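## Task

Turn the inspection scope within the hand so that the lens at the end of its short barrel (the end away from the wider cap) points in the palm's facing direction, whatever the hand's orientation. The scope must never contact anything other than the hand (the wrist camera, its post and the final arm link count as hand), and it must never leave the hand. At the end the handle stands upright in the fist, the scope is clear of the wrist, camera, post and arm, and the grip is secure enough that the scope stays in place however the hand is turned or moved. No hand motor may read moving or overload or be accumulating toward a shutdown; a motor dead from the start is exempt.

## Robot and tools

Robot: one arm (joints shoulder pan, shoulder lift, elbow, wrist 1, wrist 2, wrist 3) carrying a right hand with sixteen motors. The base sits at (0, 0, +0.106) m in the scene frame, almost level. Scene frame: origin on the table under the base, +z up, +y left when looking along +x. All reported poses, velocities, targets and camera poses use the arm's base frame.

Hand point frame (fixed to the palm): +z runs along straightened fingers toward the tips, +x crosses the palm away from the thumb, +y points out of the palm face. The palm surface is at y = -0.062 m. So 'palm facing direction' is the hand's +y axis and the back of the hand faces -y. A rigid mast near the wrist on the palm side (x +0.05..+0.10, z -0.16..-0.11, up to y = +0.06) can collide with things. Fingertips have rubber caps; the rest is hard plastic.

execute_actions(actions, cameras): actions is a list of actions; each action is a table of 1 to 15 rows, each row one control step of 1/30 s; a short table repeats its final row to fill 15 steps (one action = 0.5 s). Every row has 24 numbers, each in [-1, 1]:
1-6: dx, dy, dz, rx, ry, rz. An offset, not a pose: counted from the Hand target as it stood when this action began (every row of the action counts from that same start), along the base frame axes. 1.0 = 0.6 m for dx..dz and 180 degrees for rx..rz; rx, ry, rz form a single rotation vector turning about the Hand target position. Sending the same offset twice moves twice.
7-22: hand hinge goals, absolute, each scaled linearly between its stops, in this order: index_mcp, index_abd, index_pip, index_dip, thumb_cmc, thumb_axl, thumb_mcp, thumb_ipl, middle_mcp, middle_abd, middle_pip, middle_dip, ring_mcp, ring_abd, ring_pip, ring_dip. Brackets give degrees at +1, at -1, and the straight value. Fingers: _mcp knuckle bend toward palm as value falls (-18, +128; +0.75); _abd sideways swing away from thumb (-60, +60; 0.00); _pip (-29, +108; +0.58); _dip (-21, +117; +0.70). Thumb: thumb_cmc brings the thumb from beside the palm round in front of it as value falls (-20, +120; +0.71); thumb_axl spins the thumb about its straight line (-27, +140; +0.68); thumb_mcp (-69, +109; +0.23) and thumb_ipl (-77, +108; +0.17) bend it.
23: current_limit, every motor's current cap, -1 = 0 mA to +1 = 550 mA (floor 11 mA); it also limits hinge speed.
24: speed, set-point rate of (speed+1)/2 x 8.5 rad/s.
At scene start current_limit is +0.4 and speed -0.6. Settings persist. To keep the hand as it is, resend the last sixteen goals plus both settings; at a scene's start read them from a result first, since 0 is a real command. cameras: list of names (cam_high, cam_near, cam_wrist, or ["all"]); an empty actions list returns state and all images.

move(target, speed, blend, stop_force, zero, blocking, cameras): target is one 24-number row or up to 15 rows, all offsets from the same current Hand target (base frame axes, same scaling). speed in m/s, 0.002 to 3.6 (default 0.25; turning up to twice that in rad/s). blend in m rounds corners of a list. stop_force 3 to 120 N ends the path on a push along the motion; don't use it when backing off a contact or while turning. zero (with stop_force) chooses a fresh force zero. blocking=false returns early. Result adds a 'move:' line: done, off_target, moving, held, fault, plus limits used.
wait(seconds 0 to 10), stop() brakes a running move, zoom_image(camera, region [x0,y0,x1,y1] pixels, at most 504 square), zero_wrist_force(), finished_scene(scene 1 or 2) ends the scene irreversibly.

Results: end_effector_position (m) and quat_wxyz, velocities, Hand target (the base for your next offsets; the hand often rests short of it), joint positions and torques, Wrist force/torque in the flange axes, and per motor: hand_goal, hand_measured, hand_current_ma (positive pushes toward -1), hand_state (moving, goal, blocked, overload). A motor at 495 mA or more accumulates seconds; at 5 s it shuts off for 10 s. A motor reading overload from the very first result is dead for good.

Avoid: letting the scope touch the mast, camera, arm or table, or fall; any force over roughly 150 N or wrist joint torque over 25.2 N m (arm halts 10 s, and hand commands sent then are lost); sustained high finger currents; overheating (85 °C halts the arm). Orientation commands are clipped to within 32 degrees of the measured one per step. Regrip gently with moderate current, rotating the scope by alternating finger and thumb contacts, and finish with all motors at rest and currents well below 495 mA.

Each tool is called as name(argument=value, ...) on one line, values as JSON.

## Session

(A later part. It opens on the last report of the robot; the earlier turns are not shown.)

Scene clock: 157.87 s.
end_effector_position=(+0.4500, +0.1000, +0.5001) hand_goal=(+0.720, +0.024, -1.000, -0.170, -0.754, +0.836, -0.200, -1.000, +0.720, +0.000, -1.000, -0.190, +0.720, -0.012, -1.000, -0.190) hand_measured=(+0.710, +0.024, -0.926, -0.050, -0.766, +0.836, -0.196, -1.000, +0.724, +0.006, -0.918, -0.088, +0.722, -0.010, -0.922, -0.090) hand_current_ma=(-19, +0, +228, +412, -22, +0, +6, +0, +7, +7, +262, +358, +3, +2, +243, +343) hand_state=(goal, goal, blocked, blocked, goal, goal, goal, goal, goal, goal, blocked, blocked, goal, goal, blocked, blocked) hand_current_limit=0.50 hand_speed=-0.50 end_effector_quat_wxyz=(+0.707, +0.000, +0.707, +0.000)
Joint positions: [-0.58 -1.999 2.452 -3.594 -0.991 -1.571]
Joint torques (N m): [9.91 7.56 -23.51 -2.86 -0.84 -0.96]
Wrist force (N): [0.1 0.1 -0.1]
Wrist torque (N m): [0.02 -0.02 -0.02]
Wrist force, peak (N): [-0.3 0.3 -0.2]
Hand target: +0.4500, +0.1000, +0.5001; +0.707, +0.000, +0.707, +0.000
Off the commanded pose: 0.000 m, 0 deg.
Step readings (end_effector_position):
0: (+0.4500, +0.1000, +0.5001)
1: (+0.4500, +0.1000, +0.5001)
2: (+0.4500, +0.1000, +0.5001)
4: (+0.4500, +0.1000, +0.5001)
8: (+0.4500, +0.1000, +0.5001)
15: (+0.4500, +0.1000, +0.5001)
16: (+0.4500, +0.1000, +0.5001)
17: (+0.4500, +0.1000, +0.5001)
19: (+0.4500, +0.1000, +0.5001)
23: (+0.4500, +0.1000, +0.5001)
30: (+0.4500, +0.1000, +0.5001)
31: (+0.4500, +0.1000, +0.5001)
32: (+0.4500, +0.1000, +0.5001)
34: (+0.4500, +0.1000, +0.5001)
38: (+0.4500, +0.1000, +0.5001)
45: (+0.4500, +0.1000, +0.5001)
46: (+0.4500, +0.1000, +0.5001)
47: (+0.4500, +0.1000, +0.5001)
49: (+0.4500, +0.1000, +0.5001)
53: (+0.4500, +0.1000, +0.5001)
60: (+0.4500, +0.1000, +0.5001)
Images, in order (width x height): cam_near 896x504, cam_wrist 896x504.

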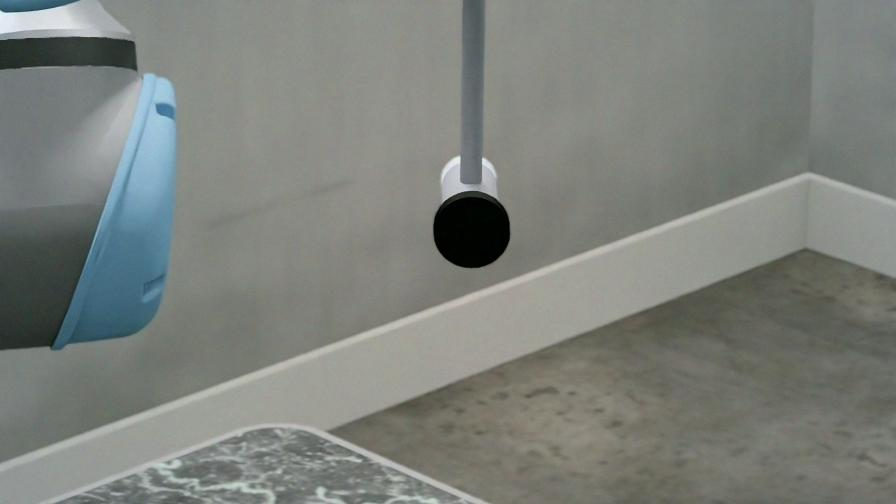

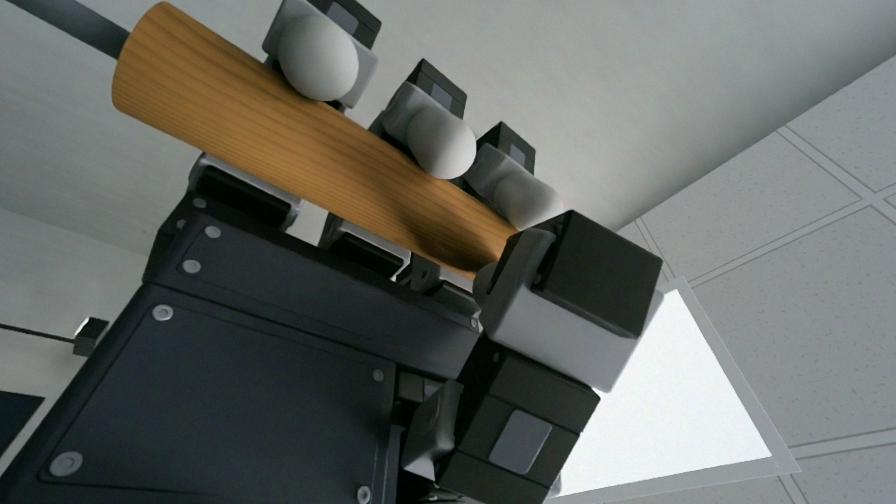

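execute_actions(actions=[[[0,0,0,0,0,0,0.76,0.024,-0.9,-0.33,-0.755,0.835,-0.17,-1,0.76,0,-0.9,-0.33,0.76,-0.012,-0.9,-0.33,0.5,-0.5]],[[0,0,0,0,0,0,0.8,0.024,-0.8,-0.5,-0.755,0.835,-0.14,-1,0.8,0,-0.8,-0.5,0.8,-0.012,-0.8,-0.5,0.5,-0.5]]], cameras=["cam_near","cam_wrist"])

execute_actions(actions=[[[0,0,0,0,0,0,0.83,0.024,-0.7,-0.63,-0.755,0.835,-0.11,-1,0.83,0,-0.7,-0.63,0.83,-0.012,-0.7,-0.63,0.5,-0.5]]], cameras=["cam_near","cam_wrist"])

Scene clock: 167.50 s.
end_effector_position=(+0.4500, +0.1000, +0.5001) hand_goal=(+0.800, +0.024, -0.800, -0.500, -0.754, +0.836, -0.140, -1.000, +0.800, +0.000, -0.800, -0.500, +0.800, -0.012, -0.800, -0.500) hand_measured=(+0.792, +0.030, -0.742, -0.294, -0.766, +0.836, -0.142, -1.000, +0.800, +0.008, -0.728, -0.330, +0.798, -0.010, -0.736, -0.328) hand_current_ma=(-15, +8, +171, +412, -22, +0, -1, +0, +0, +12, +223, +413, -2, +2, +189, +413) hand_state=(goal, goal, blocked, blocked, goal, goal, goal, goal, goal, goal, blocked, blocked, goal, goal, blocked, blocked) hand_current_limit=0.50 hand_speed=-0.50 end_effector_quat_wxyz=(+0.707, +0.000, +0.707, +0.000)
Joint positions: [-0.58 -1.999 2.452 -3.594 -0.991 -1.571]
Joint torques (N m): [10.71 8.52 -24.79 -2.77 -0.96 -0.6]
Wrist force (N): [-0.3 0.0 0.1]
Wrist torque (N m): [-0.01 0.04 -0.03]
Wrist force, peak (N): [-0.3 -0.1 0.4]
Hand target: +0.4500, +0.1000, +0.5001; +0.707, +0.000, +0.707, +0.000
Off the commanded pose: 0.000 m, 0 deg.
Step readings (end_effector_position):
0: (+0.4500, +0.1000, +0.5001)
1: (+0.4500, +0.1000, +0.5001)
2: (+0.4500, +0.1000, +0.5001)
4: (+0.4500, +0.1000, +0.5001)
8: (+0.4500, +0.1000, +0.5001)
15: (+0.4500, +0.1000, +0.5001)
16: (+0.4500, +0.1000, +0.5001)
17: (+0.4500, +0.1000, +0.5001)
19: (+0.4500, +0.1000, +0.5001)
23: (+0.4500, +0.1000, +0.5001)
30: (+0.4500, +0.1000, +0.5001)
Images, in order (width x height): cam_near 896x504, cam_wrist 896x504.

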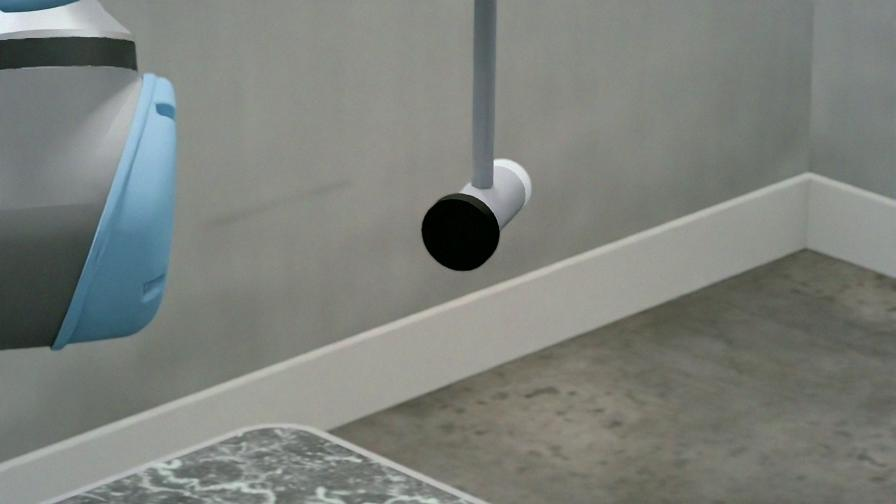

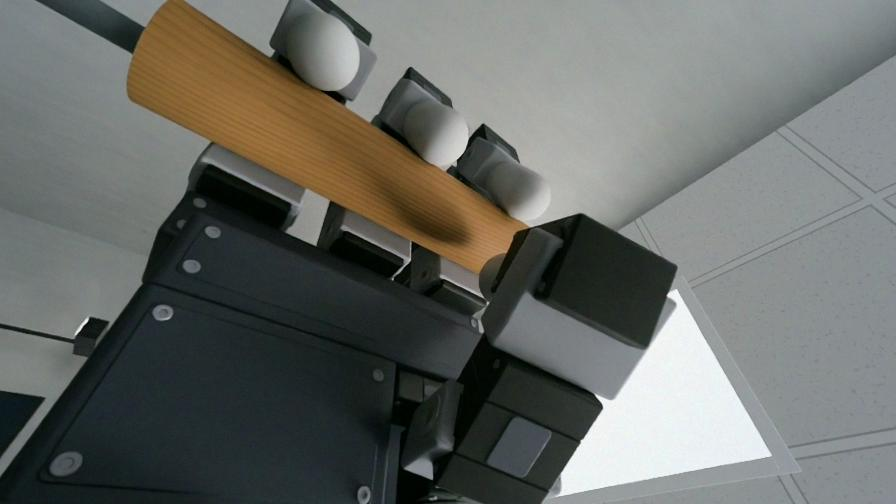

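Scene clock: 168.20 s.
end_effector_position=(+0.4500, +0.1000, +0.5001) hand_goal=(+0.830, +0.024, -0.700, -0.630, -0.754, +0.836, -0.110, -1.000, +0.830, +0.000, -0.700, -0.630, +0.830, -0.012, -0.700, -0.630) hand_measured=(+0.826, +0.032, -0.646, -0.400, -0.766, +0.836, -0.112, -1.000, +0.828, +0.008, -0.634, -0.434, +0.822, -0.010, -0.642, -0.434) hand_current_ma=(-7, +9, +150, +413, -22, +0, -1, +0, -3, +12, +201, +413, -13, +2, +169, +412) hand_state=(goal, goal, blocked, blocked, goal, goal, goal, goal, goal, goal, blocked, blocked, goal, goal, blocked, blocked) hand_current_limit=0.50 hand_speed=-0.50 end_effector_quat_wxyz=(+0.707, +0.000, +0.707, +0.000)
Joint positions: [-0.58 -1.999 2.452 -3.594 -0.991 -1.571]
Joint torques (N m): [10.32 6.93 -24.87 -2.59 -1 -0.72]
Wrist force (N): [0.0 0.1 0.0]
Wrist torque (N m): [0.01 0.01 -0.01]
Wrist force, peak (N): [-0.2 0.0 0.3]
Hand target: +0.4500, +0.1000, +0.5001; +0.707, +0.000, +0.707, +0.000
Off the commanded pose: 0.000 m, 0 deg.
Step readings (end_effector_position):
0: (+0.4500, +0.1000, +0.5001)
1: (+0.4500, +0.1000, +0.5001)
2: (+0.4500, +0.1000, +0.5001)
4: (+0.4500, +0.1000, +0.5001)
8: (+0.4500, +0.1000, +0.5001)
15: (+0.4500, +0.1000, +0.5001)
Images, in order (width x height): cam_near 896x504, cam_wrist 896x504.

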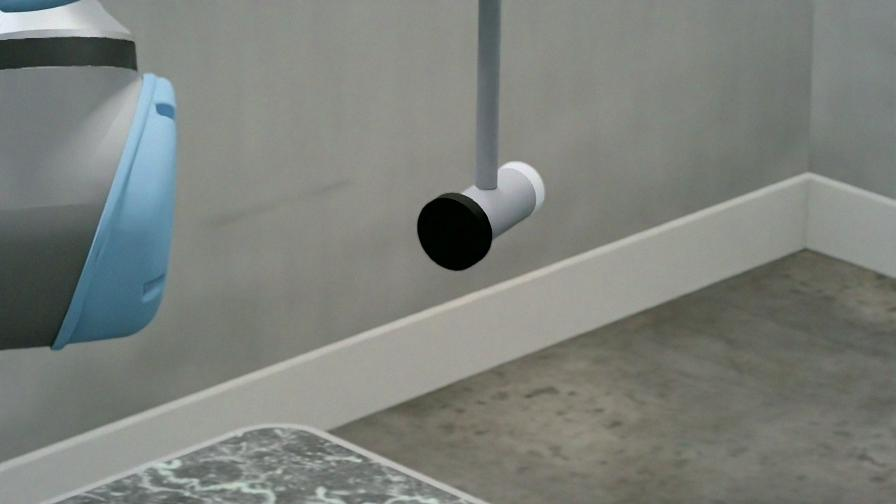

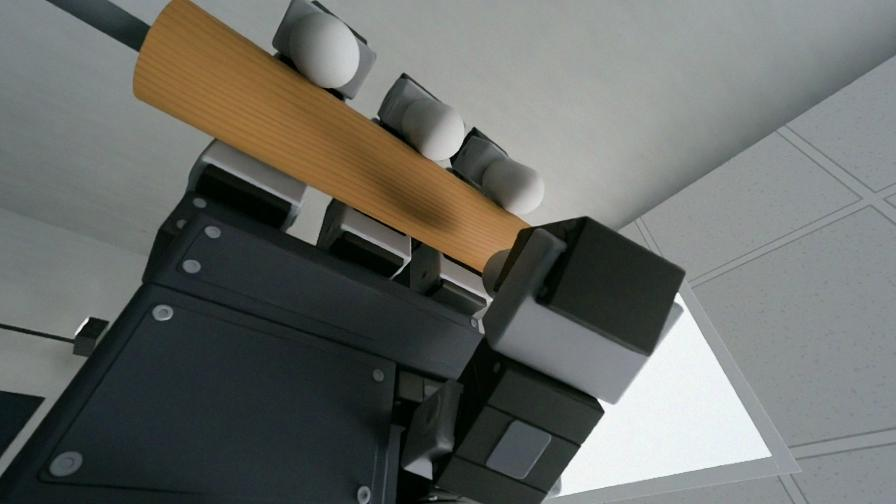

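execute_actions(actions=[[[0,0,0,0,0,0,0.86,0.024,-0.59,-0.76,-0.755,0.835,-0.08,-1,0.86,0,-0.59,-0.76,0.86,-0.012,-0.59,-0.76,0.5,-0.5]]], cameras=["all"])

Scene clock: 173.00 s.
end_effector_position=(+0.4500, +0.1000, +0.5001) hand_goal=(+0.860, +0.024, -0.590, -0.760, -0.754, +0.836, -0.080, -1.000, +0.860, +0.000, -0.590, -0.760, +0.860, -0.012, -0.590, -0.760) hand_measured=(+0.858, +0.032, -0.540, -0.508, -0.766, +0.836, -0.082, -1.000, +0.858, +0.008, -0.528, -0.540, +0.854, -0.010, -0.540, -0.540) hand_current_ma=(-1, +10, +139, +412, -22, +0, -1, +0, -1, +12, +179, +412, -11, +1, +139, +412) hand_state=(goal, goal, blocked, blocked, goal, goal, goal, goal, goal, goal, blocked, blocked, goal, goal, blocked, blocked) hand_current_limit=0.50 hand_speed=-0.50 end_effector_quat_wxyz=(+0.707, +0.000, +0.707, +0.000)
Joint positions: [-0.58 -1.999 2.452 -3.594 -0.991 -1.571]
Joint torques (N m): [9.97 7.1 -24.83 -2.43 -0.87 -0.59]
Wrist force (N): [-0.2 0.0 0.0]
Wrist torque (N m): [0.01 0.05 -0.02]
Wrist force, peak (N): [-0.3 -0.2 0.3]
Hand target: +0.4500, +0.1000, +0.5001; +0.707, +0.000, +0.707, +0.000
Off the commanded pose: 0.000 m, 0 deg.
Step readings (end_effector_position):
0: (+0.4500, +0.1000, +0.5001)
1: (+0.4500, +0.1000, +0.5001)
2: (+0.4500, +0.1000, +0.5001)
4: (+0.4500, +0.1000, +0.5001)
8: (+0.4500, +0.1000, +0.5001)
15: (+0.4500, +0.1000, +0.5001)

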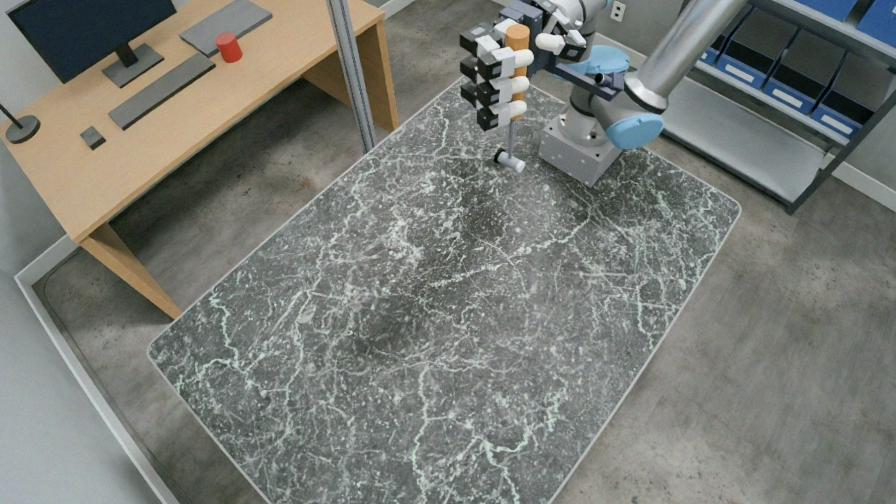

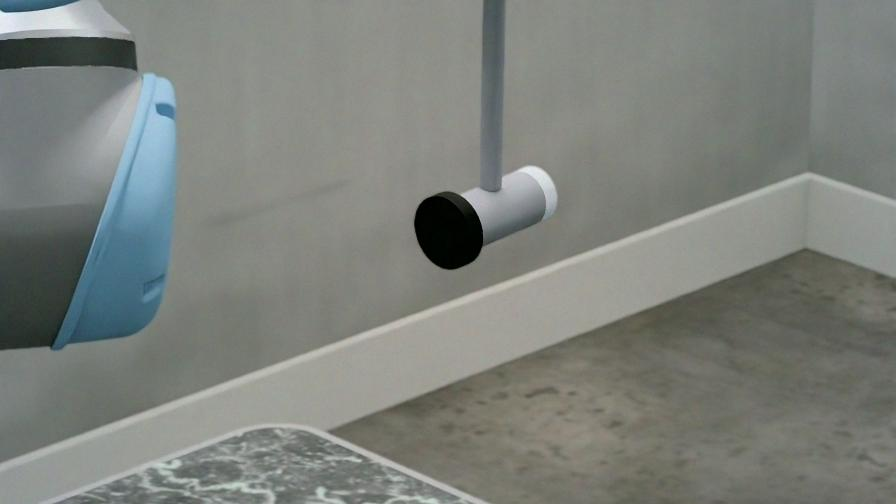

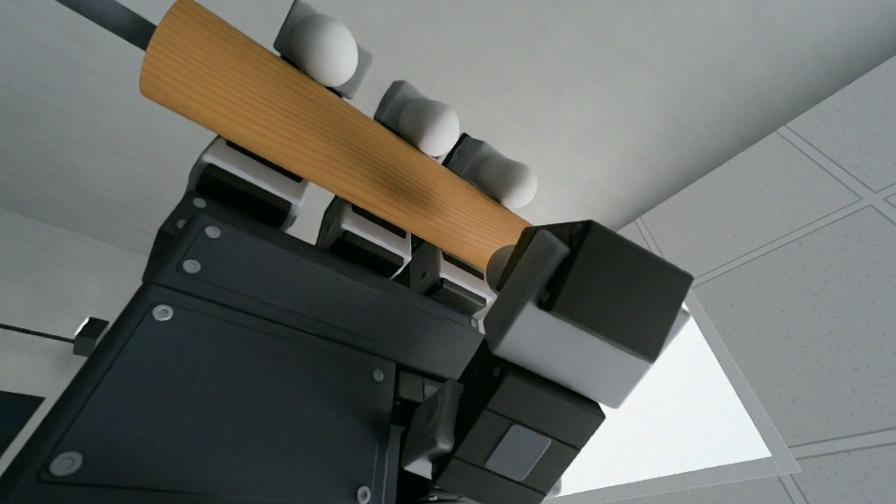

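execute_actions(actions=[[[0,0,0,0,0,0,0.873,0.024,-0.54,-0.81,-0.755,0.835,-0.2,-0.85,0.873,0,-0.54,-0.81,0.873,-0.012,-0.54,-0.81,0.5,-0.5]],[[0,0,0,0,0,0,0.873,0.024,-0.54,-0.81,-0.755,0.835,-0.3,-0.8,0.873,0,-0.54,-0.81,0.873,-0.012,-0.54,-0.81,0.5,-0.6]]], cameras=["cam_near","cam_wrist"])

Scene clock: 188.83 s.
end_effector_position=(+0.4500, +0.1000, +0.5001) hand_goal=(+0.874, +0.024, -0.540, -0.810, -0.754, +0.836, -0.300, -0.800, +0.874, +0.000, -0.540, -0.810, +0.874, -0.012, -0.540, -0.810) hand_measured=(+0.874, +0.032, -0.492, -0.554, -0.766, +0.836, -0.296, -0.802, +0.872, +0.008, -0.480, -0.586, +0.868, -0.012, -0.492, -0.588) hand_current_ma=(-1, +10, +133, +413, -22, -1, +7, -3, -1, +12, +172, +413, -11, +0, +129, +413) hand_state=(goal, goal, blocked, blocked, goal, goal, goal, goal, goal, goal, blocked, blocked, goal, goal, blocked, blocked) hand_current_limit=0.50 hand_speed=-0.60 end_effector_quat_wxyz=(+0.707, +0.000, +0.707, +0.000)
Joint positions: [-0.58 -1.999 2.452 -3.594 -0.991 -1.571]
Joint torques (N m): [8.89 7.25 -26.06 -2.52 -1.15 -0.31]
Wrist force (N): [0.0 0.1 -0.1]
Wrist torque (N m): [0.02 0.04 0.01]
Wrist force, peak (N): [-0.5 0.3 -0.1]
Hand target: +0.4500, +0.1000, +0.5001; +0.707, +0.000, +0.707, +0.000
Off the commanded pose: 0.000 m, 0 deg.
Step readings (end_effector_position):
0: (+0.4500, +0.1000, +0.5001)
1: (+0.4500, +0.1000, +0.5001)
2: (+0.4500, +0.1000, +0.5001)
4: (+0.4500, +0.1000, +0.5001)
8: (+0.4500, +0.1000, +0.5001)
15: (+0.4500, +0.1000, +0.5001)
16: (+0.4500, +0.1000, +0.5001)
17: (+0.4500, +0.1000, +0.5001)
19: (+0.4500, +0.1000, +0.5001)
23: (+0.4500, +0.1000, +0.5001)
30: (+0.4500, +0.1000, +0.5001)
Images, in order (width x height): cam_near 896x504, cam_wrist 896x504.

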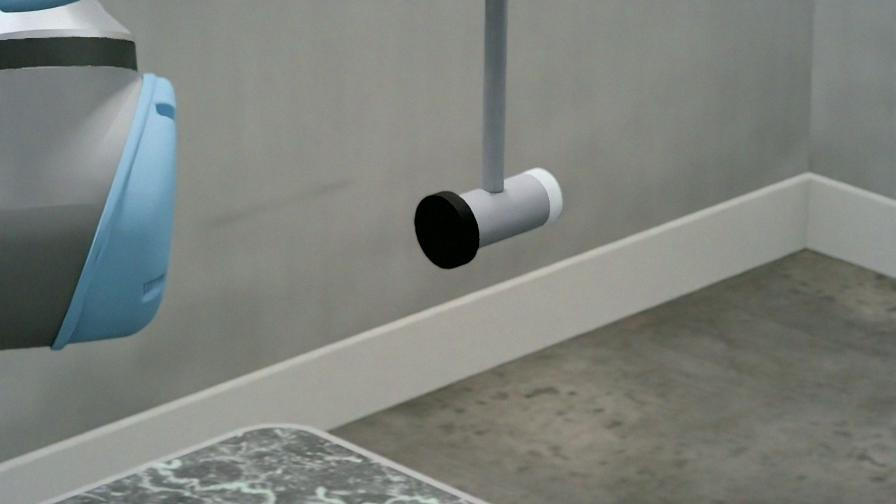

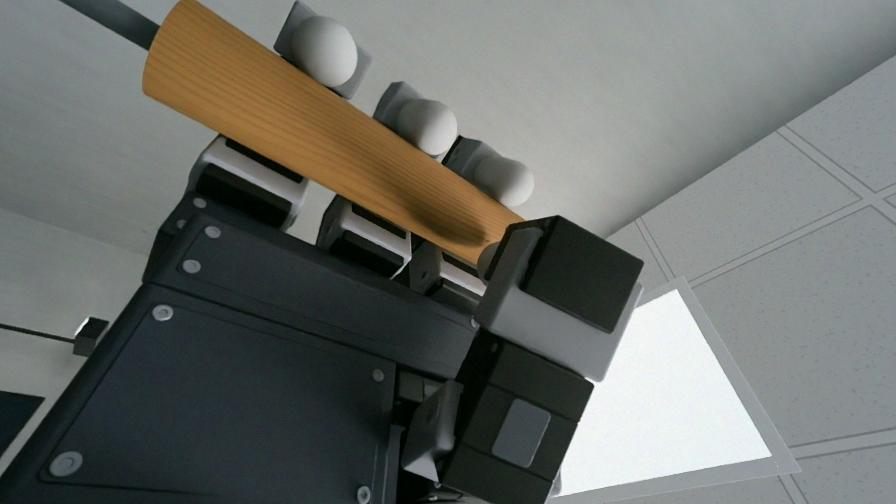

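execute_actions(actions=[[[0,0,0,0,0,0,0.875,0.024,-0.54,-0.82,-0.755,0.835,-0.37,-0.7,0.875,0,-0.54,-0.82,0.875,-0.012,-0.54,-0.82,0.5,-0.7]],[[0,0,0,0,0,0,0.875,0.024,-0.54,-0.82,-0.755,0.835,-0.42,-0.64,0.875,0,-0.54,-0.82,0.875,-0.012,-0.54,-0.82,0.5,-0.7]]], cameras=["cam_near","cam_wrist"])

Scene clock: 199.53 s.
end_effector_position=(+0.4500, +0.1000, +0.5001) hand_goal=(+0.876, +0.024, -0.540, -0.820, -0.754, +0.836, -0.420, -0.640, +0.876, +0.000, -0.540, -0.820, +0.876, -0.012, -0.540, -0.820) hand_measured=(+0.900, +0.030, -0.470, -0.574, -0.766, +0.838, -0.388, -0.686, +0.888, +0.004, -0.472, -0.598, +0.872, -0.016, -0.492, -0.600) hand_current_ma=(+55, +8, +213, +413, -23, +2, +112, -186, +25, +5, +205, +413, -5, -5, +132, +412) hand_state=(blocked, goal, blocked, blocked, goal, goal, blocked, blocked, goal, goal, blocked, blocked, goal, goal, blocked, blocked) hand_current_limit=0.50 hand_speed=-0.70 end_effector_quat_wxyz=(+0.707, +0.000, +0.707, +0.000)
Joint positions: [-0.58 -1.999 2.452 -3.594 -0.991 -1.571]
Joint torques (N m): [9.03 8.48 -25.6 -2.24 -1.1 -0.45]
Wrist force (N): [0.0 0.0 0.1]
Wrist torque (N m): [0.00 0.03 0.01]
Wrist force, peak (N): [-0.3 0.3 0.4]
Hand target: +0.4500, +0.1000, +0.5001; +0.707, +0.000, +0.707, +0.000
Off the commanded pose: 0.000 m, 0 deg.
Step readings (end_effector_position):
0: (+0.4500, +0.1000, +0.5001)
1: (+0.4500, +0.1000, +0.5001)
2: (+0.4500, +0.1000, +0.5001)
4: (+0.4500, +0.1000, +0.5001)
8: (+0.4500, +0.1000, +0.5001)
15: (+0.4500, +0.1000, +0.5001)
16: (+0.4500, +0.1000, +0.5001)
17: (+0.4500, +0.1000, +0.5001)
19: (+0.4500, +0.1000, +0.5001)
23: (+0.4500, +0.1000, +0.5001)
30: (+0.4500, +0.1000, +0.5001)
Images, in order (width x height): cam_near 896x504, cam_wrist 896x504.

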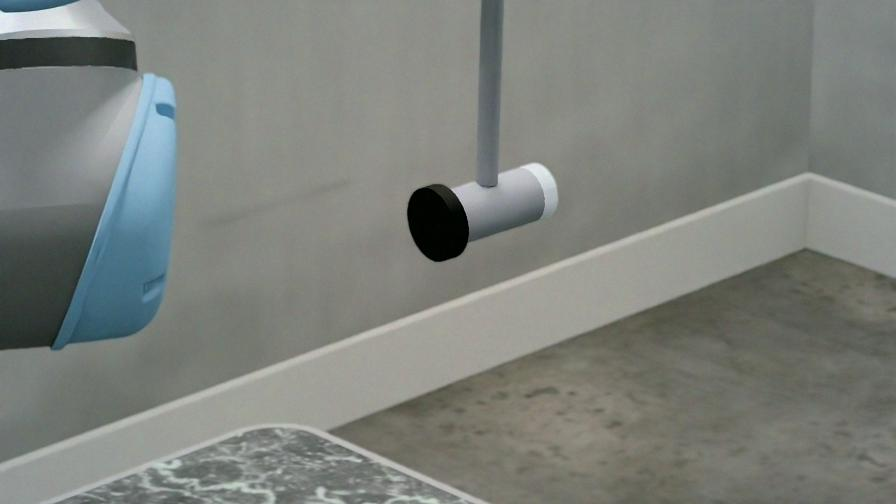

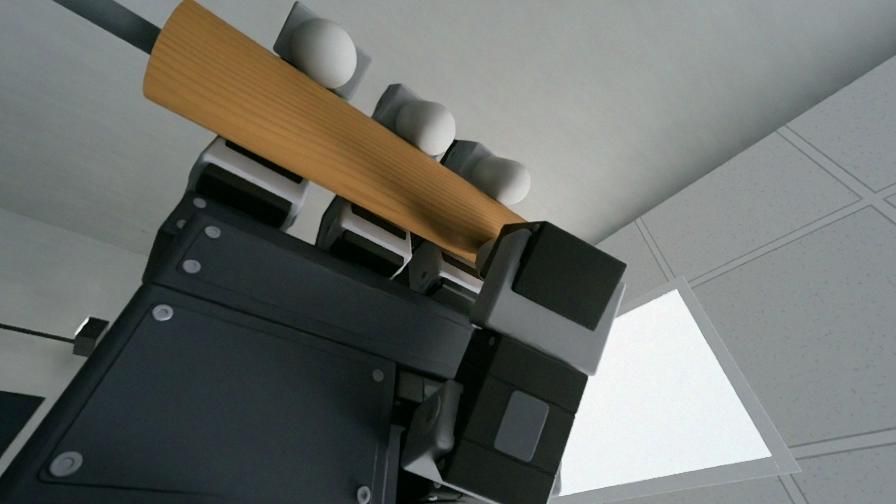

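execute_actions(actions=[[[0,0,0,0,0,0,0.875,0.024,-0.56,-0.83,-0.755,0.835,-0.43,-0.62,0.875,0,-0.56,-0.83,0.875,-0.012,-0.57,-0.83,0.7,-0.7]],[[0,0,0,0,0,0,0.875,0.024,-0.56,-0.83,-0.755,0.835,-0.43,-0.62,0.875,0,-0.56,-0.83,0.875,-0.012,-0.57,-0.83,0.7,-0.7]]], cameras=["all"])

Scene clock: 209.77 s.
end_effector_position=(+0.4500, +0.1000, +0.5001) hand_goal=(+0.876, +0.024, -0.560, -0.830, -0.754, +0.836, -0.430, -0.620, +0.876, +0.000, -0.560, -0.830, +0.876, -0.012, -0.570, -0.830) hand_measured=(+0.904, +0.030, -0.470, -0.576, -0.768, +0.838, -0.394, -0.678, +0.892, +0.004, -0.472, -0.602, +0.872, -0.018, -0.492, -0.602) hand_current_ma=(+73, +7, +297, +468, -25, +2, +130, -246, +33, +3, +287, +468, -5, -6, +248, +468) hand_state=(blocked, goal, blocked, blocked, goal, goal, blocked, blocked, goal, goal, blocked, blocked, goal, goal, blocked, blocked) hand_current_limit=0.70 hand_speed=-0.70 end_effector_quat_wxyz=(+0.707, +0.000, +0.707, +0.000)
Joint positions: [-0.58 -1.999 2.452 -3.594 -0.991 -1.571]
Joint torques (N m): [9.31 6.8 -25.74 -2.45 -1.15 -0.06]
Wrist force (N): [0.0 0.3 0.0]
Wrist torque (N m): [0.04 0.02 0.02]
Wrist force, peak (N): [-0.3 0.3 0.1]
Hand target: +0.4500, +0.1000, +0.5001; +0.707, +0.000, +0.707, +0.000
Off the commanded pose: 0.000 m, 0 deg.
Step readings (end_effector_position):
0: (+0.4500, +0.1000, +0.5001)
1: (+0.4500, +0.1000, +0.5001)
2: (+0.4500, +0.1000, +0.5001)
4: (+0.4500, +0.1000, +0.5001)
8: (+0.4500, +0.1000, +0.5001)
15: (+0.4500, +0.1000, +0.5001)
16: (+0.4500, +0.1000, +0.5001)
17: (+0.4500, +0.1000, +0.5001)
19: (+0.4500, +0.1000, +0.5001)
23: (+0.4500, +0.1000, +0.5001)
30: (+0.4500, +0.1000, +0.5001)

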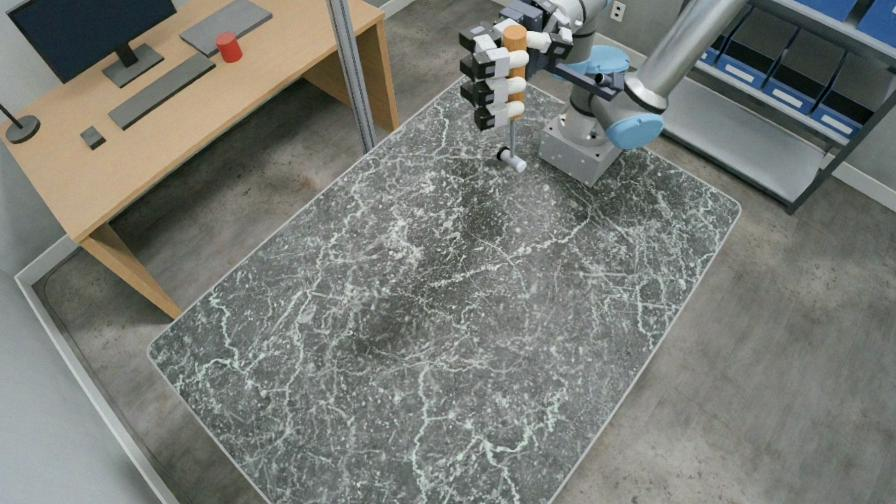

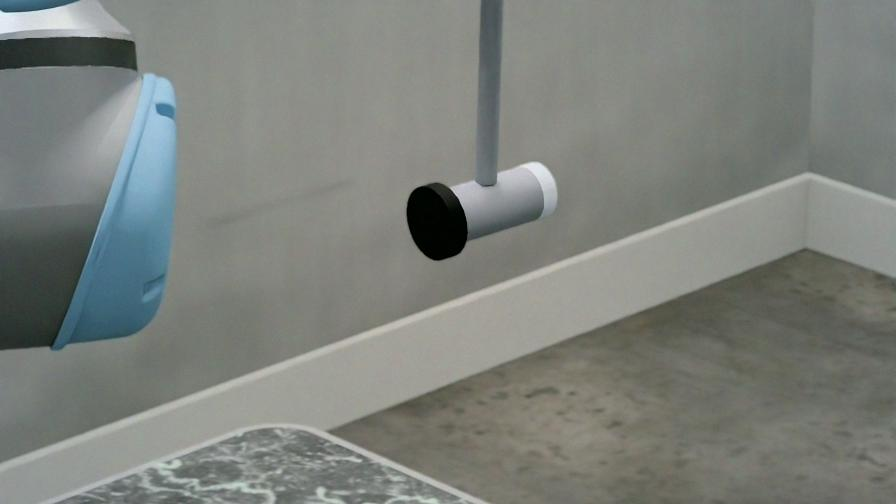

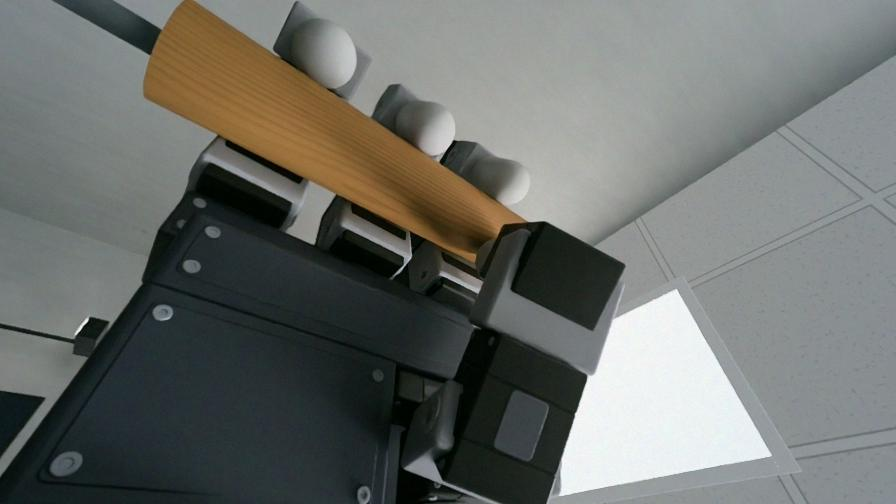

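finished_scene(scene=1)

The scene is finished: the task was done.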